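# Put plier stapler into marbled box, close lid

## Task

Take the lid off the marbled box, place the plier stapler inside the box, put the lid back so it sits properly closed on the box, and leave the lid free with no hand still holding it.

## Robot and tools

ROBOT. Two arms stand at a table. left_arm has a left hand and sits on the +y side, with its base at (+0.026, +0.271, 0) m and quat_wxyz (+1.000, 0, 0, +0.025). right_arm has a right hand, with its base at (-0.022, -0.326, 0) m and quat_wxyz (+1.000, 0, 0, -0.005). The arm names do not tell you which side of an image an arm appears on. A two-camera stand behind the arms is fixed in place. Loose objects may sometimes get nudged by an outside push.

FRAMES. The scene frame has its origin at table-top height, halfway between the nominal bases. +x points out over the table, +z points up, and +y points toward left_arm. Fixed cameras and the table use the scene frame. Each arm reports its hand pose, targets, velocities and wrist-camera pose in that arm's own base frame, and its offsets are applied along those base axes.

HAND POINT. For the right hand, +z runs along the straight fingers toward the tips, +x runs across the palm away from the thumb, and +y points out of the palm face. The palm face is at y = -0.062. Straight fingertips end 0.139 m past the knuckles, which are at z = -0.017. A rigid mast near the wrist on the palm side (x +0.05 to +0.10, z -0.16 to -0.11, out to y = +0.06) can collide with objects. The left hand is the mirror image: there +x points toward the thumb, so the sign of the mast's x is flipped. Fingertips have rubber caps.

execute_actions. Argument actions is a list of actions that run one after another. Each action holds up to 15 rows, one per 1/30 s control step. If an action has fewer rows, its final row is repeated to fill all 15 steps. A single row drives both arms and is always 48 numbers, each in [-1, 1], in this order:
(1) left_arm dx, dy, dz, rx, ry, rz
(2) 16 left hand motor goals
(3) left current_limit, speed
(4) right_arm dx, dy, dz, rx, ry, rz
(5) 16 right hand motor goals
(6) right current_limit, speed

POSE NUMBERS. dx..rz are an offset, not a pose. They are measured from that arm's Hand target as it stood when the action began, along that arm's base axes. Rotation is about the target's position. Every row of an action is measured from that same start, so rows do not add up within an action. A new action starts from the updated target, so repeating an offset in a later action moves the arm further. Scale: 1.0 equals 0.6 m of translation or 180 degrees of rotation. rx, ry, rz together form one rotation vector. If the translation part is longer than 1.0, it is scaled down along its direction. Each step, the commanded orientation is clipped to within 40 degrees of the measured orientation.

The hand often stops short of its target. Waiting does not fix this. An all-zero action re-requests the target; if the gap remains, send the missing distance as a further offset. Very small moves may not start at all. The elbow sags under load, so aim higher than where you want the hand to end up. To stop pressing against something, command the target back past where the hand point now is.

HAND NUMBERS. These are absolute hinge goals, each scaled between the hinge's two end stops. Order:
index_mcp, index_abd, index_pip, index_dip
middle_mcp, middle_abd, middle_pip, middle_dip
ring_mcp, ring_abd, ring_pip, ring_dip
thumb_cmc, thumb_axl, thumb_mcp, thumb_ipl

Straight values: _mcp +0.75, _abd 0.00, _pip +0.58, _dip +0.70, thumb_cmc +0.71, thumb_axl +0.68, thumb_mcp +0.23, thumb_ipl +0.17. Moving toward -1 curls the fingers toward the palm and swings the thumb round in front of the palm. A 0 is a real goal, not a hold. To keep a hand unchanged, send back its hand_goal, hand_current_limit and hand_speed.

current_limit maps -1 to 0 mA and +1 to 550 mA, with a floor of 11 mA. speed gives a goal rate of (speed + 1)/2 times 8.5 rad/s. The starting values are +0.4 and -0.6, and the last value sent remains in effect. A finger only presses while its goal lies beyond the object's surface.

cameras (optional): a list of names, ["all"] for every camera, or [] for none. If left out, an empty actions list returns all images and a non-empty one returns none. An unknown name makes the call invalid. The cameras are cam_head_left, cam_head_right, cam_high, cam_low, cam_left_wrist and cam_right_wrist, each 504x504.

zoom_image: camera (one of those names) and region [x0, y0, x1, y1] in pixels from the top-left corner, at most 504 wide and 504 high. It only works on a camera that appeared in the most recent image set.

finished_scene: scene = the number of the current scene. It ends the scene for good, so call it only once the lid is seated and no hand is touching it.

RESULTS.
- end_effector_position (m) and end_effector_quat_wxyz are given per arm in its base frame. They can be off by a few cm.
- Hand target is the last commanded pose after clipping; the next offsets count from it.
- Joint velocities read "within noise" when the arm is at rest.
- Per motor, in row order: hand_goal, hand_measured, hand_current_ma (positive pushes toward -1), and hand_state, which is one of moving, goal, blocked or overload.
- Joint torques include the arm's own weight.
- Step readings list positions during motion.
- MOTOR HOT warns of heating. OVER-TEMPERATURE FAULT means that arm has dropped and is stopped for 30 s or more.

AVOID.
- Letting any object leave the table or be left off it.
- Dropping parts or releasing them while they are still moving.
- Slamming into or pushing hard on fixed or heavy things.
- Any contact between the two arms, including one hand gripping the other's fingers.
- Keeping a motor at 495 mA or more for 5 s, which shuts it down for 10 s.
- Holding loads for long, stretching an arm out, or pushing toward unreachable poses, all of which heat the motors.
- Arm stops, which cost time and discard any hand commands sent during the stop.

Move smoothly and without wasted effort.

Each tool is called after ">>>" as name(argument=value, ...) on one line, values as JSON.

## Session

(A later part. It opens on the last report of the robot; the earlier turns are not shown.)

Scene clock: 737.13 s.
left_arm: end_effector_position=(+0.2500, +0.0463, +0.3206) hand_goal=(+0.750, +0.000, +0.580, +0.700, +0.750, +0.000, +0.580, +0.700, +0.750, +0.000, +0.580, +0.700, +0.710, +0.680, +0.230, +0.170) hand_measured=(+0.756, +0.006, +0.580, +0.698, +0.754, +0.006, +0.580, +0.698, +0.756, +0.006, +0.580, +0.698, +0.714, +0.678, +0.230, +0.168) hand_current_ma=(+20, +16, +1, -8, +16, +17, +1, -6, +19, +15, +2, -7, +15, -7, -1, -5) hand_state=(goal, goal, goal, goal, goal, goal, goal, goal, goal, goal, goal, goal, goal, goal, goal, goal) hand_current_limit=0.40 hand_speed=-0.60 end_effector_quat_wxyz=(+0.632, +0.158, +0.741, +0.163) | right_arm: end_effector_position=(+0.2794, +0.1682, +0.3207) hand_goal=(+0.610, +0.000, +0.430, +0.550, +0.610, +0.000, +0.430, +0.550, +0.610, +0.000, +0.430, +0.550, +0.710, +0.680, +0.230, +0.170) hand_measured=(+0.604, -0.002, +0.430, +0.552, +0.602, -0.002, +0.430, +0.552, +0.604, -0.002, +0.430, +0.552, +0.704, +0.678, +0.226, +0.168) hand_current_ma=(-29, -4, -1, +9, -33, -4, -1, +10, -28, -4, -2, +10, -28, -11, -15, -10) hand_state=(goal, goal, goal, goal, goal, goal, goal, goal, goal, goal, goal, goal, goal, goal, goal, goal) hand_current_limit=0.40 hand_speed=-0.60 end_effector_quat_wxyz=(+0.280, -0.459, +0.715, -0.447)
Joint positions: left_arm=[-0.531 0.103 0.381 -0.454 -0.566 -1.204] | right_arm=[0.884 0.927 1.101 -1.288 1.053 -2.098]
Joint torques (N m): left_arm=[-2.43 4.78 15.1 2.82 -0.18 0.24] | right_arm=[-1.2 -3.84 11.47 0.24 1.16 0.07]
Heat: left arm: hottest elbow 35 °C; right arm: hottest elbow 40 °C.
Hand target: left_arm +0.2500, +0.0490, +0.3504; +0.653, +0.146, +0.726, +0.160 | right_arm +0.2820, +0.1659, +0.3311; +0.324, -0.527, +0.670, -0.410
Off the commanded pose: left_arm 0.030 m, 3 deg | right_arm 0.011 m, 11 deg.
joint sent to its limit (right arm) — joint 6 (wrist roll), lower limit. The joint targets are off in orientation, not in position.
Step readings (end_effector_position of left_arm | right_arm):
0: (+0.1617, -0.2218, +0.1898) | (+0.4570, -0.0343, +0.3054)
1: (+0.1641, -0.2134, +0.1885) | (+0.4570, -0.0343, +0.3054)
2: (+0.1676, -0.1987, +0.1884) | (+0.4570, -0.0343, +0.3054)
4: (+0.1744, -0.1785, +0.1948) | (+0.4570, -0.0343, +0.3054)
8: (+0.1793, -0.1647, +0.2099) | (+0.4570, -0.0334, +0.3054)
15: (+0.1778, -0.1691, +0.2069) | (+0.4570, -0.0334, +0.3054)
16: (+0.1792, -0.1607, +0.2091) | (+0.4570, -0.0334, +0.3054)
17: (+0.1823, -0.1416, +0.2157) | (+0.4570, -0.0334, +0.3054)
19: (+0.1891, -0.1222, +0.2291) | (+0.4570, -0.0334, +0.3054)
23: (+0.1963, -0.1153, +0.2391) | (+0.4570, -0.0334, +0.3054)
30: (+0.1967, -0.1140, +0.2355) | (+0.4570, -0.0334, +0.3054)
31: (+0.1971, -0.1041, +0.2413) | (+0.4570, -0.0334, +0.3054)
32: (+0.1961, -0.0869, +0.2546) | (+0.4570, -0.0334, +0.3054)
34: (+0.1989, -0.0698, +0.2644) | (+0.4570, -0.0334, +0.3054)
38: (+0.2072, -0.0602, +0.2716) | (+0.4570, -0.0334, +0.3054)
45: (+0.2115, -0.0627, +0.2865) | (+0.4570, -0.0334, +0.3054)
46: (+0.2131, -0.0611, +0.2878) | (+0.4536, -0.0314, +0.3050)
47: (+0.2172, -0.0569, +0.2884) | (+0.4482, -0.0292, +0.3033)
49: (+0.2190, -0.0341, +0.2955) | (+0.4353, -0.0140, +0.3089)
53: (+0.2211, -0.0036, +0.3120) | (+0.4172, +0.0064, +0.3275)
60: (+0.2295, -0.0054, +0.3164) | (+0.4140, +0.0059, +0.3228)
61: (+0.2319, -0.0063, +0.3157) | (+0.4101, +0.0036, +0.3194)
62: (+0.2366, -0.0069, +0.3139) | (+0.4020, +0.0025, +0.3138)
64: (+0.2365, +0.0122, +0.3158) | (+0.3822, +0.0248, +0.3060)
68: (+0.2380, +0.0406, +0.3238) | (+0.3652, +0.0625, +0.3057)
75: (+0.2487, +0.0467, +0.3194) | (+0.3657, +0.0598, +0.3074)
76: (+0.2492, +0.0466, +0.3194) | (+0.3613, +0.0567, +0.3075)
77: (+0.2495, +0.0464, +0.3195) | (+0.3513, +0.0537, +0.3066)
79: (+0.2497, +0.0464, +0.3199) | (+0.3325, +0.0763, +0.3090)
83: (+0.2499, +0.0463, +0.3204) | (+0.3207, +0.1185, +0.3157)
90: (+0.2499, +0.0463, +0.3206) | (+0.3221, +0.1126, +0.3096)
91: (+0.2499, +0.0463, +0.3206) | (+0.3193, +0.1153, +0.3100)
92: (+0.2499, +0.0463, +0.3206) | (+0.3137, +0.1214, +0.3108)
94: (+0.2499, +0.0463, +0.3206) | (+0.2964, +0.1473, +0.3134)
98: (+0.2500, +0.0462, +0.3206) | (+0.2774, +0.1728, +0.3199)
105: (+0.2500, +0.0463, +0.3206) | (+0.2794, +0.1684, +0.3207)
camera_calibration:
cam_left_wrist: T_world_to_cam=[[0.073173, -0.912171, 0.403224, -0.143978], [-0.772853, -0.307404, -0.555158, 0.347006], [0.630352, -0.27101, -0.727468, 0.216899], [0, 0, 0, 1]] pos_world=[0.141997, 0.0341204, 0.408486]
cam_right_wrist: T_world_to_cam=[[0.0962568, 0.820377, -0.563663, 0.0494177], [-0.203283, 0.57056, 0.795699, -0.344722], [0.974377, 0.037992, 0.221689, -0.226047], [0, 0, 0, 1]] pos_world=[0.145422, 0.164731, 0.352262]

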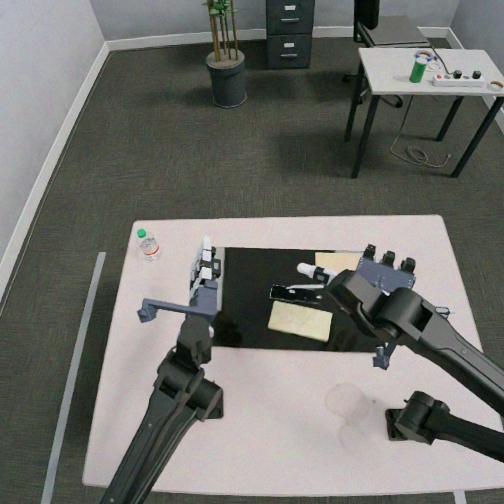

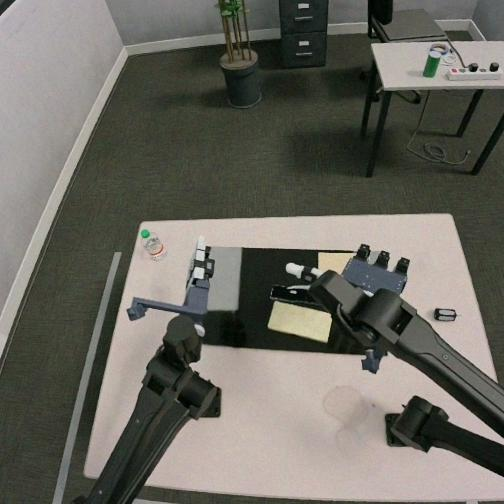

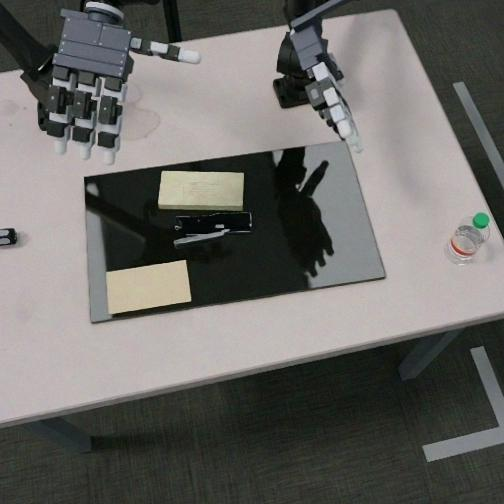

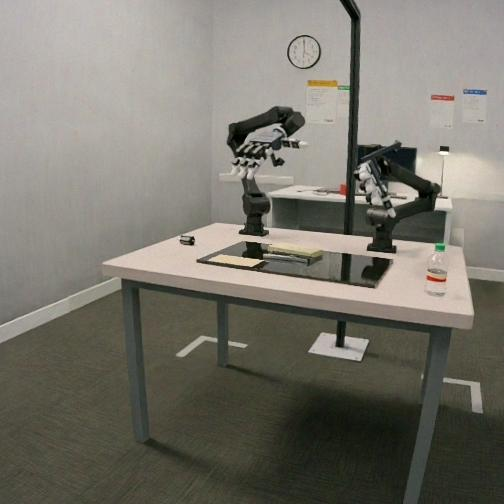

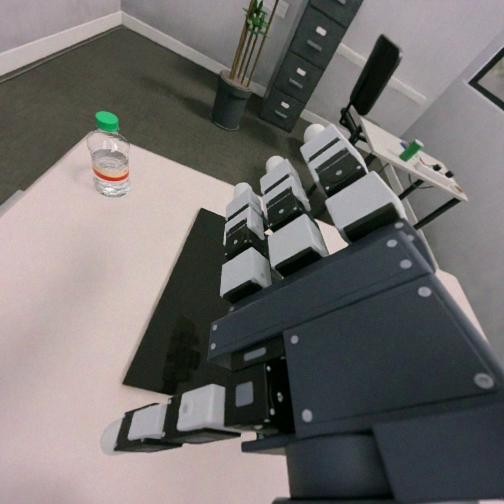

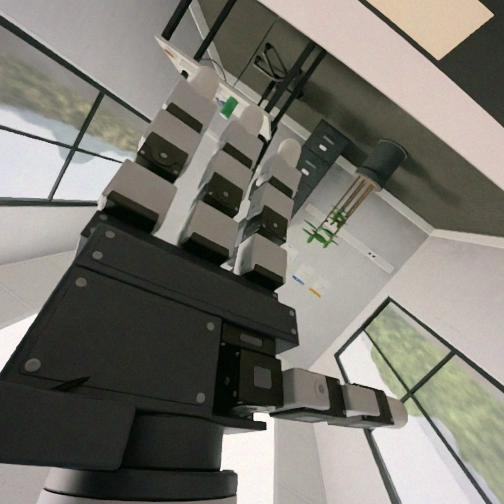

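>>> execute_actions(actions=[[[0,0,0,0,0,0,0.75,0,0.58,0.7,0.75,0,0.58,0.7,0.75,0,0.58,0.7,0.71,0.68,0.23,0.17,0.4,-0.6,-0.05,0.0967,-0.06,0,0,0,0.61,0,0.43,0.55,0.61,0,0.43,0.55,0.61,0,0.43,0.55,0.71,0.68,0.23,0.17,0.4,-0.6]],[[0,0,0,0,0,0,0.75,0,0.58,0.7,0.75,0,0.58,0.7,0.75,0,0.58,0.7,0.71,0.68,0.23,0.17,0.4,-0.6,-0.05,0.0967,-0.09,0,0,0,0.61,0,0.43,0.55,0.61,0,0.43,0.55,0.61,0,0.43,0.55,0.71,0.68,0.23,0.17,0.4,-0.6]],[[0,0,0,0,0,0,0.75,0,0.58,0.7,0.75,0,0.58,0.7,0.75,0,0.58,0.7,0.71,0.68,0.23,0.17,0.4,-0.6,-0.05,0.0967,-0.09,0,0,0,0.61,0,0.43,0.55,0.61,0,0.43,0.55,0.61,0,0.43,0.55,0.71,0.68,0.23,0.17,0.4,-0.6]]], cameras=["cam_head_left","cam_high","cam_low"])

Scene clock: 765.77 s.
left_arm: end_effector_position=(+0.2500, +0.0463, +0.3206) hand_goal=(+0.750, +0.000, +0.580, +0.700, +0.750, +0.000, +0.580, +0.700, +0.750, +0.000, +0.580, +0.700, +0.710, +0.680, +0.230, +0.170) hand_measured=(+0.756, +0.006, +0.580, +0.698, +0.754, +0.006, +0.580, +0.698, +0.756, +0.006, +0.580, +0.698, +0.714, +0.678, +0.230, +0.168) hand_current_ma=(+20, +16, +1, -8, +16, +17, +1, -6, +19, +15, +2, -7, +15, -7, -1, -5) hand_state=(goal, goal, goal, goal, goal, goal, goal, goal, goal, goal, goal, goal, goal, goal, goal, goal) hand_current_limit=0.40 hand_speed=-0.60 end_effector_quat_wxyz=(+0.632, +0.158, +0.741, +0.163) | right_arm: end_effector_position=(+0.1869, +0.3285, +0.1689) hand_goal=(+0.610, +0.000, +0.430, +0.550, +0.610, +0.000, +0.430, +0.550, +0.610, +0.000, +0.430, +0.550, +0.710, +0.680, +0.230, +0.170) hand_measured=(+0.602, -0.002, +0.430, +0.552, +0.600, -0.002, +0.430, +0.552, +0.602, -0.002, +0.430, +0.552, +0.702, +0.678, +0.226, +0.168) hand_current_ma=(-33, -4, -3, +9, -39, -4, -2, +10, -32, -4, -2, +9, -32, -11, -17, -10) hand_state=(goal, goal, goal, goal, goal, goal, goal, goal, goal, goal, goal, goal, goal, goal, goal, goal) hand_current_limit=0.40 hand_speed=-0.60 end_effector_quat_wxyz=(+0.310, -0.541, +0.660, -0.420)
Joint positions: left_arm=[-0.531 0.103 0.381 -0.454 -0.566 -1.204] | right_arm=[1.367 1.307 0.999 -1.349 1.096 -1.525]
Joint torques (N m): left_arm=[-1.96 4.13 15.17 2.63 -0.14 0.24] | right_arm=[-1.14 -7.12 11.86 -0.64 1.27 0.11]
Heat: left arm: hottest elbow 37 °C; right arm: hottest elbow 36 °C.
Hand target: left_arm +0.2500, +0.0490, +0.3504; +0.653, +0.146, +0.726, +0.160 | right_arm +0.1920, +0.3399, +0.1871; +0.324, -0.527, +0.670, -0.410
Off the commanded pose: left_arm 0.030 m, 3 deg | right_arm 0.022 m, 3 deg.
Step readings (end_effector_position of left_arm | right_arm):
0: (+0.2500, +0.0463, +0.3206) | (+0.2794, +0.1682, +0.3207)
1: (+0.2500, +0.0463, +0.3206) | (+0.2778, +0.1718, +0.3172)
2: (+0.2500, +0.0463, +0.3206) | (+0.2750, +0.1791, +0.3149)
4: (+0.2500, +0.0463, +0.3206) | (+0.2586, +0.2024, +0.3028)
8: (+0.2500, +0.0463, +0.3206) | (+0.2435, +0.2247, +0.2880)
15: (+0.2500, +0.0463, +0.3206) | (+0.2472, +0.2224, +0.2876)
16: (+0.2500, +0.0463, +0.3206) | (+0.2471, +0.2249, +0.2840)
17: (+0.2500, +0.0463, +0.3206) | (+0.2457, +0.2301, +0.2819)
19: (+0.2500, +0.0463, +0.3206) | (+0.2302, +0.2523, +0.2673)
23: (+0.2500, +0.0463, +0.3206) | (+0.2144, +0.2814, +0.2346)
30: (+0.2500, +0.0463, +0.3206) | (+0.2188, +0.2812, +0.2303)
31: (+0.2500, +0.0463, +0.3206) | (+0.2177, +0.2848, +0.2282)
32: (+0.2500, +0.0463, +0.3206) | (+0.2157, +0.2899, +0.2257)
34: (+0.2500, +0.0463, +0.3206) | (+0.2011, +0.3092, +0.2104)
38: (+0.2500, +0.0463, +0.3206) | (+0.1823, +0.3295, +0.1696)
45: (+0.2500, +0.0463, +0.3206) | (+0.1861, +0.3280, +0.1662)
Images, in order (width x height): cam_head_left 504x504, cam_high 504x504, cam_low 504x504.

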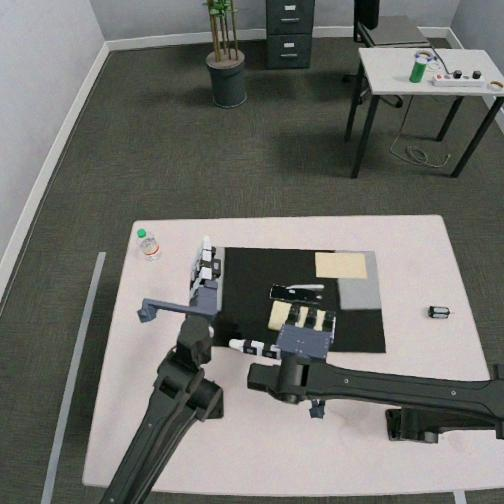

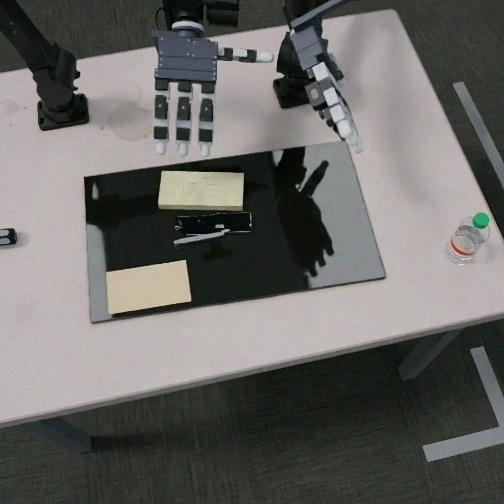

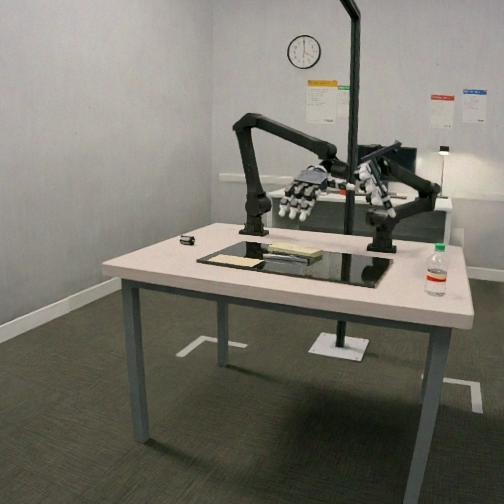

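>>> zoom_image(camera="cam_head_left", region=[220, 270, 370, 400])

>>> zoom_image(camera="cam_high", region=[130, 60, 290, 220])

Scaled by 3.360.

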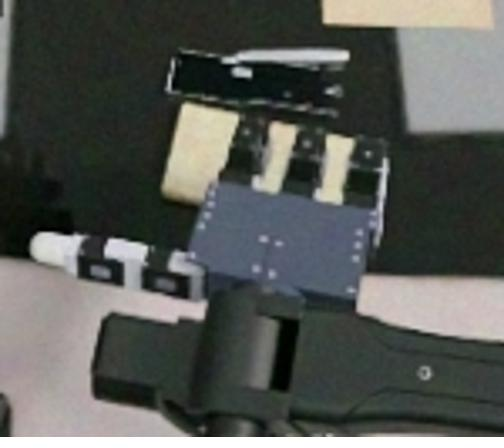

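Scaled by 3.150.

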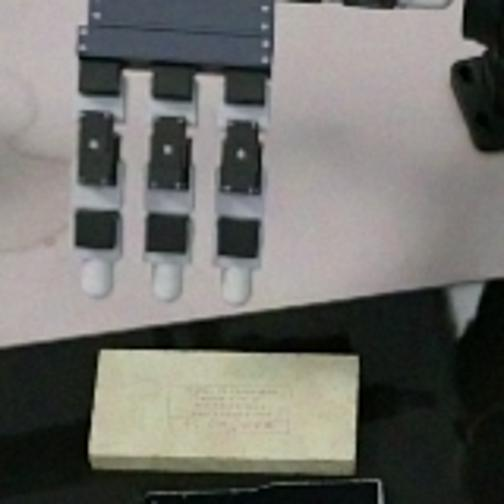

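>>> execute_actions(actions=[[[0,0,0,0,0,0,0.75,0,0.58,0.7,0.75,0,0.58,0.7,0.75,0,0.58,0.7,0.71,0.68,0.23,0.17,0.4,-0.6,0.01,0.0122,-0.06,0,0,0,0.61,0,0.43,0.55,0.61,0,0.43,0.55,0.61,0,0.43,0.55,0.71,0.68,0.23,0.17,-0.1,-0.6]],[[0,0,0,0,0,0,0.75,0,0.58,0.7,0.75,0,0.58,0.7,0.75,0,0.58,0.7,0.71,0.68,0.23,0.17,0.4,-0.6,0.01,0.0122,-0.06,0,0,0,0.61,0,0.43,0.55,0.61,0,0.43,0.55,0.61,0,0.43,0.55,0.71,0.68,0.23,0.17,-0.1,-0.6]],[[0,0,0,0,0,0,0.75,0,0.58,0.7,0.75,0,0.58,0.7,0.75,0,0.58,0.7,0.71,0.68,0.23,0.17,0.4,-0.6,0.01,0.0122,-0.04,0,0,0,0.61,0,0.43,0.55,0.61,0,0.43,0.55,0.61,0,0.43,0.55,0.71,0.68,0.23,0.17,-0.1,-0.6]]], cameras=["cam_head_left","cam_high","cam_low"])

>>> zoom_image(camera="cam_low", region=[220, 180, 360, 290])

>>> zoom_image(camera="cam_high", region=[130, 90, 290, 250])

Scene clock: 824.83 s.
left_arm: end_effector_position=(+0.2500, +0.0463, +0.3206) hand_goal=(+0.750, +0.000, +0.580, +0.700, +0.750, +0.000, +0.580, +0.700, +0.750, +0.000, +0.580, +0.700, +0.710, +0.680, +0.230, +0.170) hand_measured=(+0.756, +0.006, +0.580, +0.698, +0.754, +0.006, +0.580, +0.698, +0.756, +0.006, +0.580, +0.698, +0.714, +0.678, +0.230, +0.168) hand_current_ma=(+20, +16, +1, -8, +16, +17, +1, -6, +19, +15, +2, -7, +15, -7, -1, -5) hand_state=(goal, goal, goal, goal, goal, goal, goal, goal, goal, goal, goal, goal, goal, goal, goal, goal) hand_current_limit=0.40 hand_speed=-0.60 end_effector_quat_wxyz=(+0.632, +0.158, +0.741, +0.163) | right_arm: end_effector_position=(+0.2066, +0.3596, +0.0896) hand_goal=(+0.610, +0.000, +0.430, +0.550, +0.610, +0.000, +0.430, +0.550, +0.610, +0.000, +0.430, +0.550, +0.710, +0.680, +0.230, +0.170) hand_measured=(+0.602, -0.002, +0.430, +0.552, +0.600, -0.002, +0.430, +0.552, +0.602, -0.002, +0.430, +0.552, +0.702, +0.678, +0.226, +0.168) hand_current_ma=(-33, -5, -3, +9, -39, -5, -2, +10, -32, -5, -2, +9, -34, -11, -17, -10) hand_state=(goal, goal, goal, goal, goal, goal, goal, goal, goal, goal, goal, goal, goal, goal, goal, goal) hand_current_limit=-0.10 hand_speed=-0.60 end_effector_quat_wxyz=(+0.322, -0.530, +0.668, -0.412)
Joint positions: left_arm=[-0.531 0.103 0.381 -0.454 -0.566 -1.204] | right_arm=[1.334 1.462 0.923 -1.032 1.1 -1.577]
Joint torques (N m): left_arm=[-2.2 4.42 15.41 2.76 -0.12 0.19] | right_arm=[-0.97 -8.12 7.86 0.46 1.17 0.06]
Heat: left arm: hottest elbow 41 °C; right arm: hottest elbow 34 °C.
Hand target: left_arm +0.2500, +0.0490, +0.3504; +0.653, +0.146, +0.726, +0.160 | right_arm +0.2101, +0.3619, +0.0912; +0.324, -0.527, +0.670, -0.410
Off the commanded pose: left_arm 0.030 m, 3 deg | right_arm 0.004 m, 0 deg.
Step readings (end_effector_position of left_arm | right_arm):
0: (+0.2500, +0.0463, +0.3206) | (+0.1869, +0.3285, +0.1689)
1: (+0.2500, +0.0463, +0.3206) | (+0.1877, +0.3304, +0.1677)
2: (+0.2500, +0.0463, +0.3206) | (+0.1900, +0.3353, +0.1661)
4: (+0.2500, +0.0463, +0.3206) | (+0.1927, +0.3425, +0.1609)
8: (+0.2500, +0.0463, +0.3206) | (+0.1946, +0.3457, +0.1503)
15: (+0.2500, +0.0463, +0.3206) | (+0.1946, +0.3451, +0.1487)
16: (+0.2500, +0.0463, +0.3206) | (+0.1951, +0.3460, +0.1460)
17: (+0.2500, +0.0463, +0.3206) | (+0.1972, +0.3507, +0.1430)
19: (+0.2500, +0.0463, +0.3206) | (+0.1992, +0.3537, +0.1319)
23: (+0.2500, +0.0463, +0.3206) | (+0.2001, +0.3509, +0.1117)
30: (+0.2500, +0.0463, +0.3206) | (+0.2002, +0.3509, +0.1094)
31: (+0.2500, +0.0463, +0.3206) | (+0.2009, +0.3518, +0.1080)
32: (+0.2500, +0.0463, +0.3206) | (+0.2030, +0.3557, +0.1065)
34: (+0.2500, +0.0463, +0.3206) | (+0.2052, +0.3609, +0.1013)
38: (+0.2500, +0.0463, +0.3206) | (+0.2068, +0.3607, +0.0910)
45: (+0.2500, +0.0463, +0.3206) | (+0.2067, +0.3597, +0.0896)
Images, in order (width x height): cam_head_left 504x504, cam_high 504x504, cam_low 504x504.

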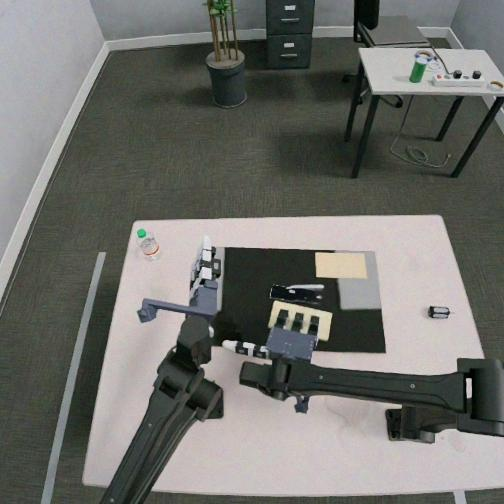

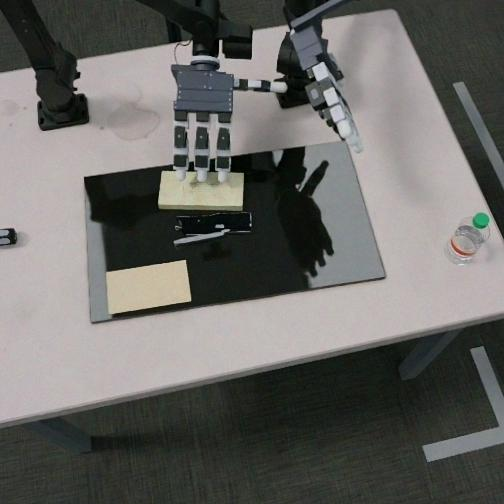

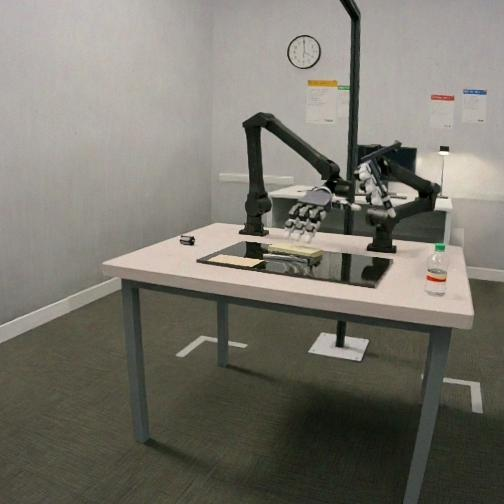

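Scaled by 3.600.

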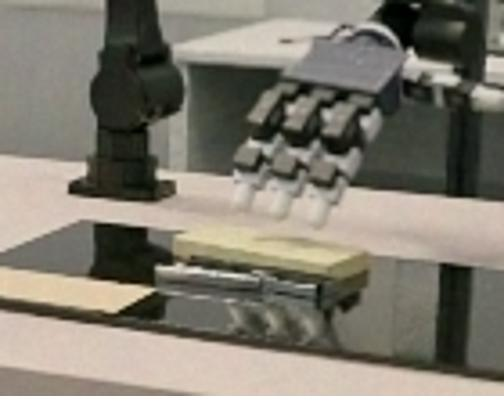

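Scaled by 3.150.

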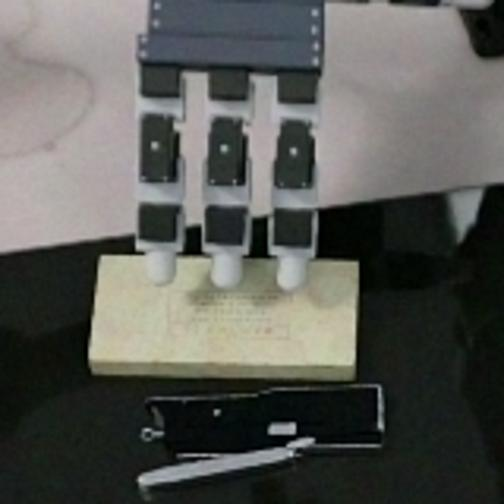

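>>> execute_actions(actions=[[[0,0,0,0,0,0,0.75,0,0.58,0.7,0.75,0,0.58,0.7,0.75,0,0.58,0.7,0.71,0.68,0.23,0.17,0.4,-0.6,0.01,0,-0.045,0,0,0,0.61,0,0.43,0.55,0.61,0,0.43,0.55,0.61,0,0.43,0.55,0.71,0.68,0.23,0.17,-0.1,-0.6]],[[0,0,0,0,0,0,0.75,0,0.58,0.7,0.75,0,0.58,0.7,0.75,0,0.58,0.7,0.71,0.68,0.23,0.17,0.4,-0.6,0,0,-0.03,0,0,0,0.61,0,0.43,0.55,0.61,0,0.43,0.55,0.61,0,0.43,0.55,0.71,0.68,0.23,0.17,-0.1,-0.6]]], cameras=["cam_high"])

>>> zoom_image(camera="cam_high", region=[130, 90, 290, 250])

Scene clock: 837.47 s.
left_arm: end_effector_position=(+0.2500, +0.0463, +0.3206) hand_goal=(+0.750, +0.000, +0.580, +0.700, +0.750, +0.000, +0.580, +0.700, +0.750, +0.000, +0.580, +0.700, +0.710, +0.680, +0.230, +0.170) hand_measured=(+0.756, +0.006, +0.580, +0.698, +0.754, +0.006, +0.580, +0.698, +0.756, +0.006, +0.580, +0.698, +0.714, +0.678, +0.230, +0.168) hand_current_ma=(+20, +16, +1, -8, +16, +17, +1, -6, +19, +15, +2, -7, +15, -7, -1, -5) hand_state=(goal, goal, goal, goal, goal, goal, goal, goal, goal, goal, goal, goal, goal, goal, goal, goal) hand_current_limit=0.40 hand_speed=-0.60 end_effector_quat_wxyz=(+0.632, +0.158, +0.741, +0.163) | right_arm: end_effector_position=(+0.2166, +0.3635, +0.0615) hand_goal=(+0.610, +0.000, +0.430, +0.550, +0.610, +0.000, +0.430, +0.550, +0.610, +0.000, +0.430, +0.550, +0.710, +0.680, +0.230, +0.170) hand_measured=(+0.620, -0.008, +0.440, +0.554, +0.618, -0.006, +0.432, +0.552, +0.612, -0.002, +0.432, +0.552, +0.702, +0.678, +0.226, +0.168) hand_current_ma=(+46, -24, +40, +16, +36, -21, +5, +5, +11, -8, +7, +9, -36, -11, -17, -10) hand_state=(goal, goal, goal, goal, goal, goal, goal, goal, goal, goal, goal, goal, goal, goal, goal, goal) hand_current_limit=-0.10 hand_speed=-0.60 end_effector_quat_wxyz=(+0.336, -0.522, +0.667, -0.413)
Joint positions: left_arm=[-0.531 0.103 0.381 -0.454 -0.566 -1.204] | right_arm=[1.32 1.508 0.876 -0.88 1.122 -1.617]
Joint torques (N m): left_arm=[-1.61 4.84 15.35 2.86 -0.1 0.24] | right_arm=[-1.03 -6.77 6.3 0.94 0.2 0.08]
Heat: left arm: hottest elbow 41 °C; right arm: hottest elbow 34 °C.
Hand target: left_arm +0.2500, +0.0490, +0.3504; +0.653, +0.146, +0.726, +0.160 | right_arm +0.2160, +0.3618, +0.0460; +0.324, -0.527, +0.670, -0.410
Off the commanded pose: left_arm 0.030 m, 3 deg | right_arm 0.015 m, 2 deg.
Step readings (end_effector_position of left_arm | right_arm):
0: (+0.2500, +0.0463, +0.3206) | (+0.2066, +0.3596, +0.0896)
1: (+0.2500, +0.0463, +0.3206) | (+0.2071, +0.3600, +0.0875)
2: (+0.2500, +0.0463, +0.3206) | (+0.2089, +0.3634, +0.0851)
4: (+0.2500, +0.0463, +0.3206) | (+0.2112, +0.3641, +0.0772)
8: (+0.2500, +0.0463, +0.3206) | (+0.2136, +0.3607, +0.0664)
15: (+0.2500, +0.0463, +0.3206) | (+0.2137, +0.3607, +0.0663)
16: (+0.2500, +0.0463, +0.3206) | (+0.2138, +0.3609, +0.0651)
17: (+0.2500, +0.0463, +0.3206) | (+0.2149, +0.3623, +0.0643)
19: (+0.2500, +0.0463, +0.3206) | (+0.2161, +0.3630, +0.0625)
23: (+0.2500, +0.0463, +0.3206) | (+0.2167, +0.3636, +0.0617)
30: (+0.2500, +0.0463, +0.3206) | (+0.2166, +0.3634, +0.0615)
Images, in order (width x height): cam_high 504x504.

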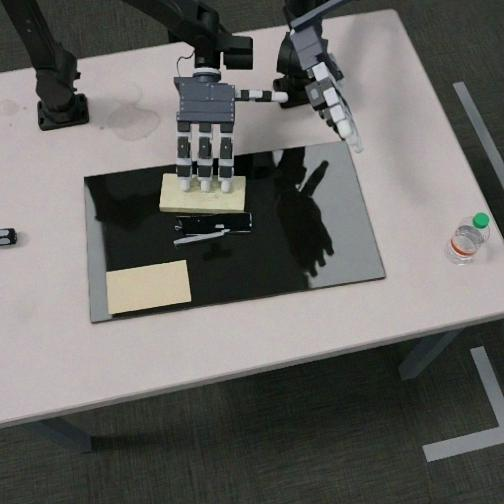

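Scaled by 3.150.

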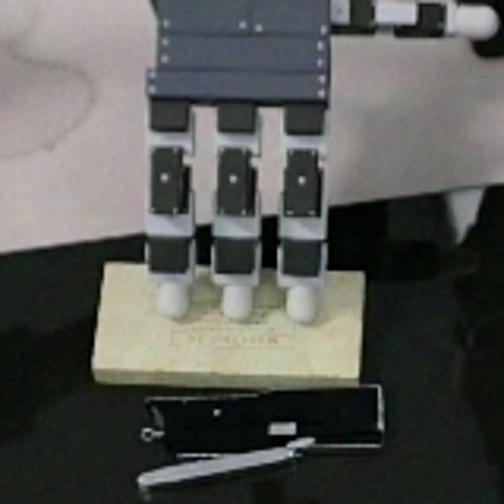

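>>> execute_actions(actions=[[[0,0,0,0,0,0,0.75,0,0.58,0.7,0.75,0,0.58,0.7,0.75,0,0.58,0.7,0.71,0.68,0.23,0.17,0.4,-0.6,-0.035,0.0085,-0.015,0,0,0,0.58,0,0.43,0.55,0.57,0,0.42,0.55,0.56,0,0.41,0.55,0.71,0.68,0.23,0.17,-0.1,-0.6]],[[0,0,0,0,0,0,0.75,0,0.58,0.7,0.75,0,0.58,0.7,0.75,0,0.58,0.7,0.71,0.68,0.23,0.17,0.4,-0.6,-0.035,0.0085,-0.005,0,0,0,0.58,0,0.43,0.55,0.57,0,0.42,0.55,0.56,0,0.41,0.55,0.71,0.68,0.23,0.17,-0.1,-0.6]],[[0,0,0,0,0,0,0.75,0,0.58,0.7,0.75,0,0.58,0.7,0.75,0,0.58,0.7,0.71,0.68,0.23,0.17,0.4,-0.6,-0.035,0.0085,0,0,0,0,0.58,0,0.43,0.55,0.57,0,0.42,0.55,0.56,0,0.41,0.55,0.71,0.68,0.23,0.17,-0.1,-0.6]]], cameras=["cam_high"])

>>> zoom_image(camera="cam_high", region=[130, 90, 290, 250])

Scene clock: 859.20 s.
left_arm: end_effector_position=(+0.2500, +0.0463, +0.3206) hand_goal=(+0.750, +0.000, +0.580, +0.700, +0.750, +0.000, +0.580, +0.700, +0.750, +0.000, +0.580, +0.700, +0.710, +0.680, +0.230, +0.170) hand_measured=(+0.756, +0.006, +0.580, +0.698, +0.754, +0.006, +0.580, +0.698, +0.756, +0.006, +0.580, +0.698, +0.714, +0.678, +0.230, +0.168) hand_current_ma=(+20, +16, +1, -8, +16, +17, +1, -6, +19, +15, +2, -7, +15, -7, -1, -5) hand_state=(goal, goal, goal, goal, goal, goal, goal, goal, goal, goal, goal, goal, goal, goal, goal, goal) hand_current_limit=0.40 hand_speed=-0.60 end_effector_quat_wxyz=(+0.632, +0.158, +0.741, +0.163) | right_arm: end_effector_position=(+0.1657, +0.3704, +0.0509) hand_goal=(+0.580, +0.000, +0.430, +0.550, +0.570, +0.000, +0.420, +0.550, +0.560, +0.000, +0.410, +0.550, +0.710, +0.680, +0.230, +0.170) hand_measured=(+0.630, -0.004, +0.470, +0.568, +0.628, -0.002, +0.456, +0.568, +0.626, +0.002, +0.446, +0.572, +0.700, +0.678, +0.226, +0.168) hand_current_ma=(+239, -13, +172, +79, +248, -5, +157, +74, +248, +5, +153, +90, -39, -11, -17, -10) hand_state=(blocked, goal, blocked, goal, blocked, goal, blocked, goal, blocked, goal, blocked, blocked, goal, goal, goal, goal) hand_current_limit=-0.10 hand_speed=-0.60 end_effector_quat_wxyz=(+0.344, -0.520, +0.658, -0.423)
Joint positions: left_arm=[-0.531 0.103 0.381 -0.454 -0.566 -1.204] | right_arm=[1.468 1.587 0.915 -1.153 1.139 -1.276]
Joint torques (N m): left_arm=[-1.67 4.37 15.1 2.71 -0.07 0.24] | right_arm=[1.08 -6.24 7.58 -0.25 -1.5 0.29]
Heat: left arm: hottest elbow 42 °C; right arm: hottest elbow 32 °C.
Hand target: left_arm +0.2500, +0.0490, +0.3504; +0.653, +0.146, +0.726, +0.160 | right_arm +0.1530, +0.3771, +0.0341; +0.324, -0.527, +0.670, -0.410
Off the commanded pose: left_arm 0.030 m, 3 deg | right_arm 0.022 m, 3 deg.
Step readings (end_effector_position of left_arm | right_arm):
0: (+0.2500, +0.0463, +0.3206) | (+0.2166, +0.3635, +0.0615)
1: (+0.2500, +0.0463, +0.3206) | (+0.2153, +0.3636, +0.0610)
2: (+0.2500, +0.0463, +0.3206) | (+0.2139, +0.3634, +0.0602)
4: (+0.2500, +0.0463, +0.3206) | (+0.2108, +0.3636, +0.0581)
8: (+0.2500, +0.0463, +0.3206) | (+0.2079, +0.3638, +0.0555)
15: (+0.2500, +0.0463, +0.3206) | (+0.2081, +0.3640, +0.0557)
16: (+0.2500, +0.0463, +0.3206) | (+0.2065, +0.3635, +0.0555)
17: (+0.2500, +0.0463, +0.3206) | (+0.2035, +0.3632, +0.0555)
19: (+0.2500, +0.0463, +0.3206) | (+0.1953, +0.3637, +0.0542)
23: (+0.2500, +0.0463, +0.3206) | (+0.1862, +0.3650, +0.0520)
30: (+0.2500, +0.0463, +0.3206) | (+0.1866, +0.3658, +0.0523)
31: (+0.2500, +0.0463, +0.3206) | (+0.1851, +0.3656, +0.0523)
32: (+0.2500, +0.0463, +0.3206) | (+0.1820, +0.3655, +0.0526)
34: (+0.2500, +0.0463, +0.3206) | (+0.1742, +0.3673, +0.0523)
38: (+0.2500, +0.0463, +0.3206) | (+0.1654, +0.3696, +0.0507)
45: (+0.2500, +0.0463, +0.3206) | (+0.1656, +0.3703, +0.0508)
Images, in order (width x height): cam_high 504x504.

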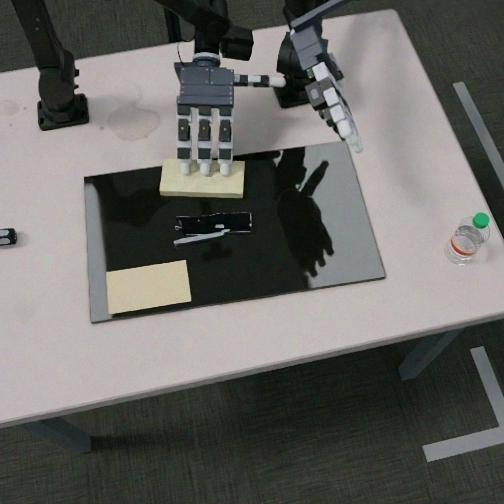

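Scaled by 3.150.

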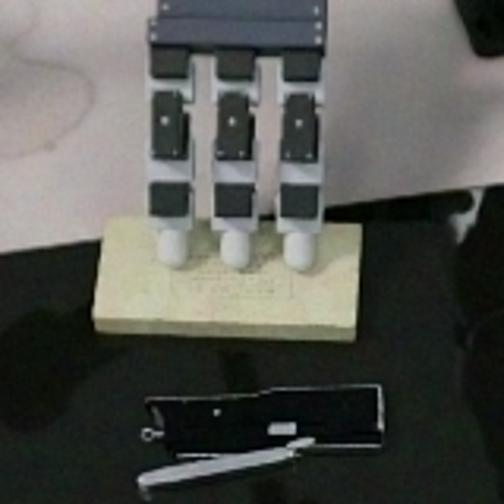

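>>> execute_actions(actions=[[[0,0.08,0,0,0,0,0.75,0,0.58,0.7,0.75,0,0.58,0.7,0.75,0,0.58,0.7,0.71,0.68,0.23,0.17,0.4,-0.6,0.01,0,0.167,0,0,0,0.61,0,0.43,0.55,0.61,0,0.43,0.55,0.61,0,0.43,0.55,0.71,0.68,0.23,0.17,0.2,-0.6]],[[0,0.08,0,0,0,0,0.75,0,0.58,0.7,0.75,0,0.58,0.7,0.75,0,0.58,0.7,0.71,0.68,0.23,0.17,0.4,-0.6,0.085,-0.023,0,0,0,0,0.753,0,-0.43,0.348,0.917,0,0.577,0.7,0.753,0,-0.43,0.348,-0.571,0.678,0.225,0.17,0.2,-0.2]],[[0,0.0,0,0,0,0,0.75,0,0.58,0.7,0.75,0,0.58,0.7,0.75,0,0.58,0.7,0.71,0.68,0.23,0.17,0.4,-0.6,0.085,-0.023,0,0,0,0,0.753,0,-0.43,0.348,0.917,0,0.577,0.7,0.753,0,-0.43,0.348,-0.571,0.678,0.225,0.17,0.2,-0.2]],[[0,0.0,0,0,0,0,0.75,0,0.58,0.7,0.75,0,0.58,0.7,0.75,0,0.58,0.7,0.71,0.68,0.23,0.17,0.4,-0.6,0.085,-0.023,0,0,0,0,0.753,0,-0.43,0.348,0.917,0,0.577,0.7,0.753,0,-0.43,0.348,-0.571,0.678,0.225,0.17,0.2,-0.2]]], cameras=["all"])

>>> zoom_image(camera="cam_high", region=[130, 90, 290, 250])

>>> zoom_image(camera="cam_head_left", region=[220, 260, 370, 410])

Scene clock: 975.00 s.
left_arm: end_effector_position=(+0.2489, +0.1470, +0.3141) hand_goal=(+0.750, +0.000, +0.580, +0.700, +0.750, +0.000, +0.580, +0.700, +0.750, +0.000, +0.580, +0.700, +0.710, +0.680, +0.230, +0.170) hand_measured=(+0.756, +0.004, +0.582, +0.698, +0.754, +0.004, +0.582, +0.698, +0.754, +0.004, +0.582, +0.698, +0.714, +0.678, +0.230, +0.168) hand_current_ma=(+18, +11, +5, -6, +14, +13, +5, -5, +17, +11, +6, -6, +16, -7, -3, -5) hand_state=(goal, goal, goal, goal, goal, goal, goal, goal, goal, goal, goal, goal, goal, goal, goal, goal) hand_current_limit=0.40 hand_speed=-0.60 end_effector_quat_wxyz=(+0.636, +0.132, +0.747, +0.142) | right_arm: end_effector_position=(+0.3117, +0.3307, +0.1273) hand_goal=(+0.754, +0.000, -0.430, +0.348, +0.918, +0.000, +0.578, +0.700, +0.754, +0.000, -0.430, +0.348, -0.570, +0.678, +0.226, +0.170) hand_measured=(+0.742, +0.002, -0.428, +0.350, +0.896, +0.000, +0.570, +0.696, +0.742, +0.002, -0.428, +0.352, -0.570, +0.678, +0.224, +0.168) hand_current_ma=(-52, +4, +6, +11, -95, -1, -29, -14, -54, +4, +6, +11, +2, -2, -5, -9) hand_state=(goal, goal, goal, goal, blocked, goal, goal, goal, goal, goal, goal, goal, goal, goal, goal, goal) hand_current_limit=0.20 hand_speed=-0.20 end_effector_quat_wxyz=(+0.310, -0.524, +0.675, -0.417)
Joint positions: left_arm=[0.583 0.116 0.381 -0.441 0.53 -1.087] | right_arm=[1.051 1.381 0.934 -0.682 1.036 -2.095]
Joint torques (N m): left_arm=[-2.67 3.31 15.49 2.8 0.06 0.19] | right_arm=[0.09 -9 8.76 1.16 0.94 -0.03]
Heat: left arm: hottest elbow 43 °C; right arm: hottest elbow 30 °C.
Hand target: left_arm +0.2500, +0.1450, +0.3504; +0.653, +0.146, +0.726, +0.160 | right_arm +0.3121, +0.3358, +0.1343; +0.324, -0.527, +0.670, -0.410
Off the commanded pose: left_arm 0.036 m, 4 deg | right_arm 0.009 m, 2 deg.
joint sent to its limit (right arm) — joint 6 (wrist roll), lower limit. The joint targets still meet the commanded pose.
Step readings (end_effector_position of left_arm | right_arm):
0: (+0.2500, +0.0463, +0.3206) | (+0.1656, +0.3704, +0.0508)
1: (+0.2529, +0.0432, +0.3199) | (+0.1656, +0.3700, +0.0573)
2: (+0.2571, +0.0402, +0.3192) | (+0.1607, +0.3639, +0.0625)
4: (+0.2532, +0.0612, +0.3212) | (+0.1571, +0.3599, +0.0850)
8: (+0.2483, +0.0911, +0.3235) | (+0.1584, +0.3698, +0.1298)
15: (+0.2513, +0.0972, +0.3207) | (+0.1585, +0.3720, +0.1314)
16: (+0.2540, +0.0944, +0.3205) | (+0.1625, +0.3720, +0.1303)
17: (+0.2580, +0.0910, +0.3198) | (+0.1693, +0.3741, +0.1286)
19: (+0.2531, +0.1117, +0.3185) | (+0.1892, +0.3713, +0.1274)
23: (+0.2454, +0.1426, +0.3162) | (+0.2177, +0.3598, +0.1296)
30: (+0.2487, +0.1472, +0.3131) | (+0.2128, +0.3610, +0.1304)
31: (+0.2488, +0.1471, +0.3134) | (+0.2153, +0.3611, +0.1298)
32: (+0.2489, +0.1470, +0.3136) | (+0.2215, +0.3636, +0.1288)
34: (+0.2489, +0.1470, +0.3139) | (+0.2406, +0.3602, +0.1282)
38: (+0.2489, +0.1470, +0.3139) | (+0.2672, +0.3460, +0.1290)
45: (+0.2489, +0.1470, +0.3141) | (+0.2636, +0.3460, +0.1293)
46: (+0.2489, +0.1470, +0.3141) | (+0.2659, +0.3470, +0.1291)
47: (+0.2489, +0.1470, +0.3141) | (+0.2716, +0.3501, +0.1281)
49: (+0.2489, +0.1470, +0.3141) | (+0.2905, +0.3474, +0.1297)
53: (+0.2489, +0.1470, +0.3141) | (+0.3177, +0.3318, +0.1318)
60: (+0.2489, +0.1470, +0.3141) | (+0.3129, +0.3304, +0.1275)
camera_calibration:
cam_left_wrist: T_world_to_cam=[[0.0855317, -0.881747, 0.463903, -0.0761735], [-0.768772, -0.354584, -0.532222, 0.372215], [0.633778, -0.311114, -0.708191, 0.239119], [0, 0, 0, 1]] pos_world=[0.141116, 0.139209, 0.40278]
cam_right_wrist: T_world_to_cam=[[-0.0588695, 0.823071, -0.564879, -0.148379], [-0.282504, 0.528993, 0.800224, -0.239075], [0.957458, 0.206689, 0.201379, -0.268715], [0, 0, 0, 1]] pos_world=[0.181008, 0.304136, 0.161611]

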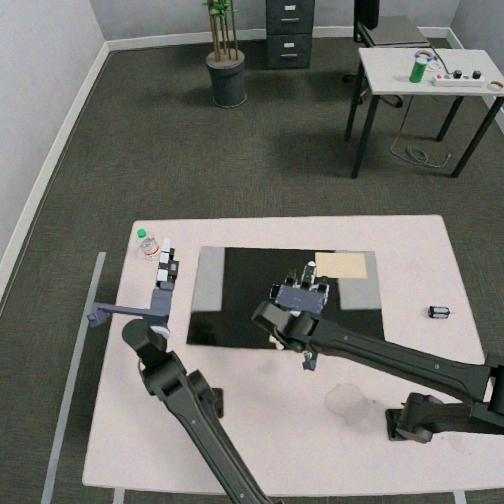

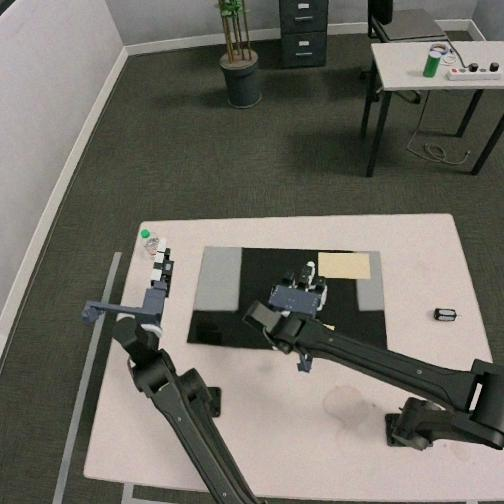

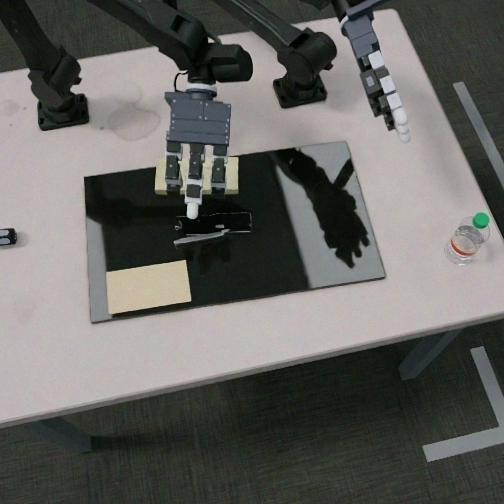

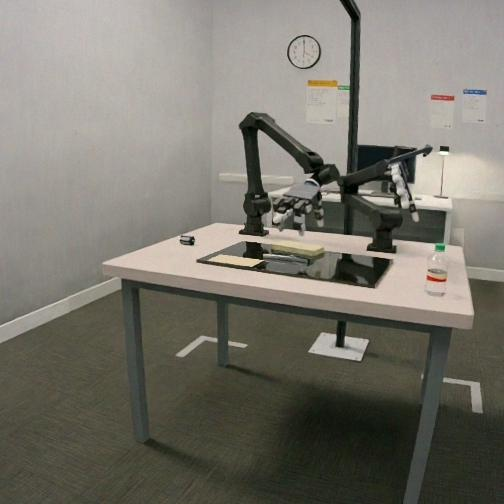

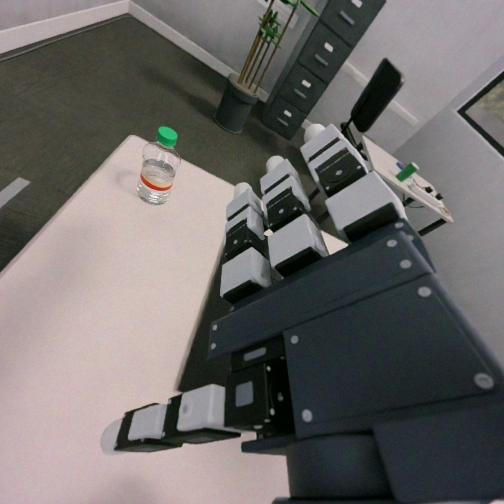

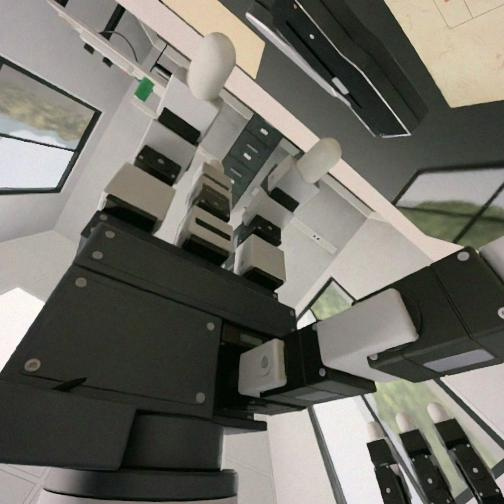

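Scaled by 3.150.

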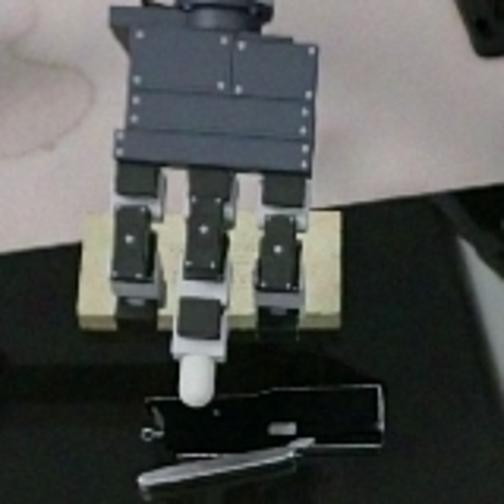

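Scaled by 3.360.

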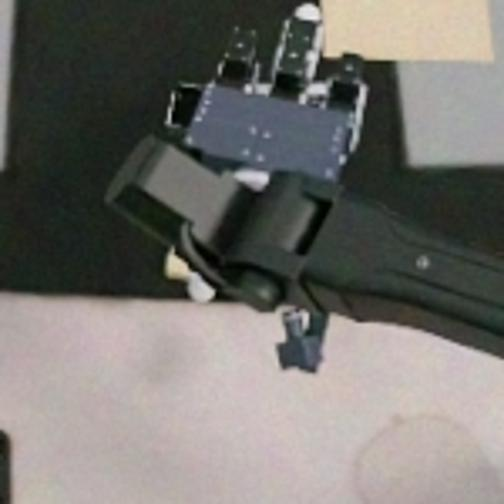

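>>> execute_actions(actions=[[[0,0,0,0,0,0,0.75,0,0.58,0.7,0.75,0,0.58,0.7,0.75,0,0.58,0.7,0.71,0.68,0.23,0.17,0.4,-0.6,-0.01,-0.017,-0.04,-0.0058,-0.0215,0.022,0.753,0,-0.43,0.348,0.917,0,0.577,0.7,0.753,0,-0.43,0.348,-0.571,0.678,0.225,0.17,0.2,-0.2]],[[0,0,0,0,0,0,0.75,0,0.58,0.7,0.75,0,0.58,0.7,0.75,0,0.58,0.7,0.71,0.68,0.23,0.17,0.4,-0.6,0,0,-0.03,0,0,0,0.753,0,-0.43,0.348,0.917,0,0.577,0.7,0.753,0,-0.43,0.348,-0.571,0.678,0.225,0.17,0.2,-0.2]]], cameras=["cam_high","cam_low","cam_head_left","cam_right_wrist"])

>>> zoom_image(camera="cam_high", region=[130, 90, 290, 250])

>>> zoom_image(camera="cam_low", region=[230, 180, 350, 290])

Scene clock: 1077.80 s.
left_arm: end_effector_position=(+0.2489, +0.1470, +0.3141) hand_goal=(+0.750, +0.000, +0.580, +0.700, +0.750, +0.000, +0.580, +0.700, +0.750, +0.000, +0.580, +0.700, +0.710, +0.680, +0.230, +0.170) hand_measured=(+0.756, +0.004, +0.582, +0.698, +0.754, +0.004, +0.582, +0.698, +0.754, +0.004, +0.582, +0.698, +0.714, +0.678, +0.230, +0.168) hand_current_ma=(+18, +11, +5, -6, +14, +13, +5, -5, +17, +11, +6, -6, +16, -7, -3, -5) hand_state=(goal, goal, goal, goal, goal, goal, goal, goal, goal, goal, goal, goal, goal, goal, goal, goal) hand_current_limit=0.40 hand_speed=-0.60 end_effector_quat_wxyz=(+0.636, +0.132, +0.747, +0.142) | right_arm: end_effector_position=(+0.3048, +0.3207, +0.0912) hand_goal=(+0.754, +0.000, -0.430, +0.348, +0.918, +0.000, +0.578, +0.700, +0.754, +0.000, -0.430, +0.348, -0.570, +0.678, +0.226, +0.170) hand_measured=(+0.746, +0.002, -0.428, +0.350, +0.902, +0.000, +0.572, +0.696, +0.744, +0.002, -0.428, +0.352, -0.570, +0.678, +0.226, +0.168) hand_current_ma=(-32, +4, +5, +10, -66, +0, -23, -13, -39, +4, +5, +11, +1, -2, -4, -8) hand_state=(goal, goal, goal, goal, goal, goal, goal, goal, goal, goal, goal, goal, goal, goal, goal, goal) hand_current_limit=0.20 hand_speed=-0.20 end_effector_quat_wxyz=(+0.329, -0.511, +0.663, -0.436)
Joint positions: left_arm=[0.583 0.116 0.381 -0.441 0.53 -1.087] | right_arm=[1.078 1.402 0.82 -0.52 1.102 -2.098]
Joint torques (N m): left_arm=[-2.49 4.01 15.28 2.67 0.07 0.26] | right_arm=[0.38 -7.82 8.25 1.21 1.06 0.01]
Heat: left arm: hottest elbow 45 °C; right arm: hottest elbow 32 °C.
Hand target: left_arm +0.2500, +0.1450, +0.3504; +0.653, +0.146, +0.726, +0.160 | right_arm +0.3060, +0.3257, +0.0923; +0.355, -0.539, +0.636, -0.422
Off the commanded pose: left_arm 0.036 m, 4 deg | right_arm 0.005 m, 6 deg.
joint sent to its limit (right arm) — joint 6 (wrist roll), lower limit. The joint targets are off in orientation, not in position.
Step readings (end_effector_position of left_arm | right_arm):
0: (+0.2489, +0.1470, +0.3141) | (+0.3116, +0.3306, +0.1273)
1: (+0.2489, +0.1470, +0.3141) | (+0.3129, +0.3283, +0.1254)
2: (+0.2489, +0.1470, +0.3141) | (+0.3149, +0.3279, +0.1253)
4: (+0.2489, +0.1470, +0.3141) | (+0.3105, +0.3221, +0.1155)
8: (+0.2489, +0.1470, +0.3141) | (+0.3019, +0.3154, +0.1020)
15: (+0.2489, +0.1470, +0.3141) | (+0.3028, +0.3171, +0.1029)
16: (+0.2489, +0.1470, +0.3141) | (+0.3034, +0.3180, +0.1021)
17: (+0.2489, +0.1470, +0.3141) | (+0.3044, +0.3198, +0.1016)
19: (+0.2489, +0.1470, +0.3141) | (+0.3053, +0.3216, +0.0983)
23: (+0.2489, +0.1470, +0.3141) | (+0.3048, +0.3207, +0.0919)
30: (+0.2489, +0.1470, +0.3141) | (+0.3048, +0.3206, +0.0912)
camera_calibration:
cam_right_wrist: T_world_to_cam=[[-0.0214422, 0.818732, -0.573775, -0.170201], [-0.332585, 0.535379, 0.776374, -0.191423], [0.942829, 0.207476, 0.260819, -0.254062], [0, 0, 0, 1]] pos_world=[0.172223, 0.294545, 0.117223]
Images, in order (width x height): cam_head_left 504x504, cam_high 504x504, cam_low 504x504, cam_right_wrist 504x504.

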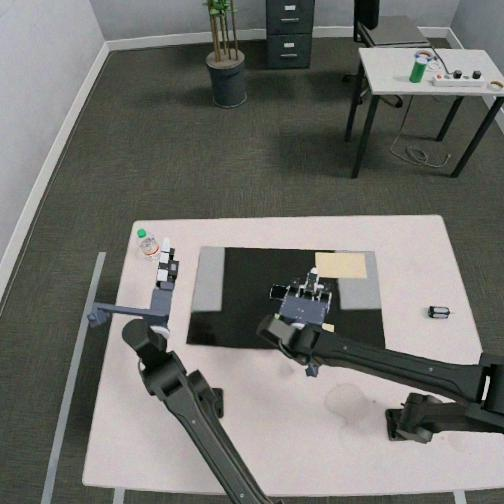

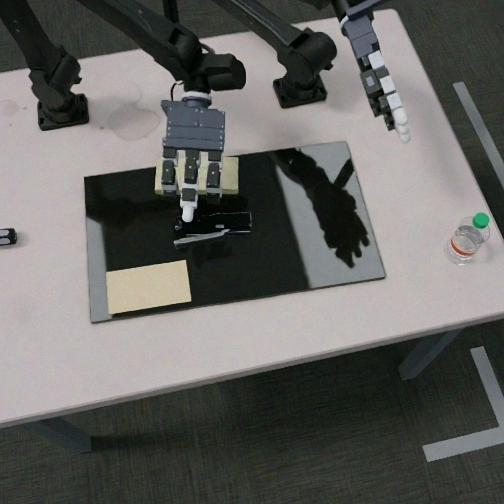

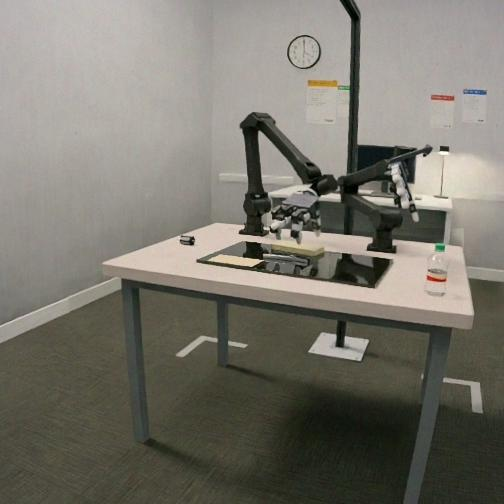

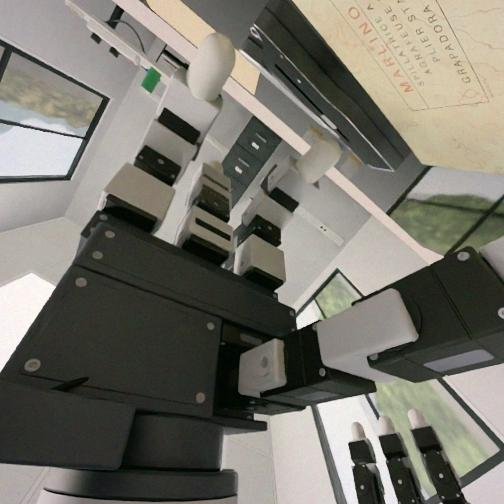

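Scaled by 3.150.

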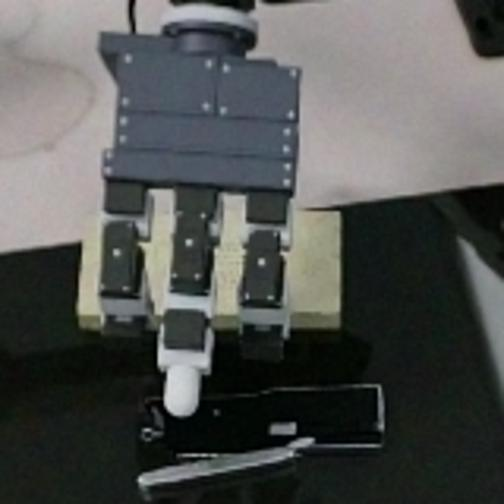

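Scaled by 4.200.

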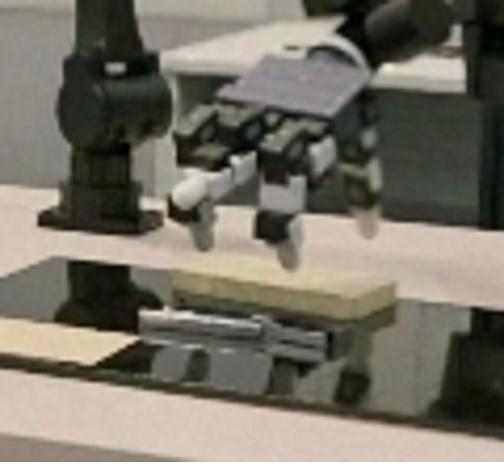

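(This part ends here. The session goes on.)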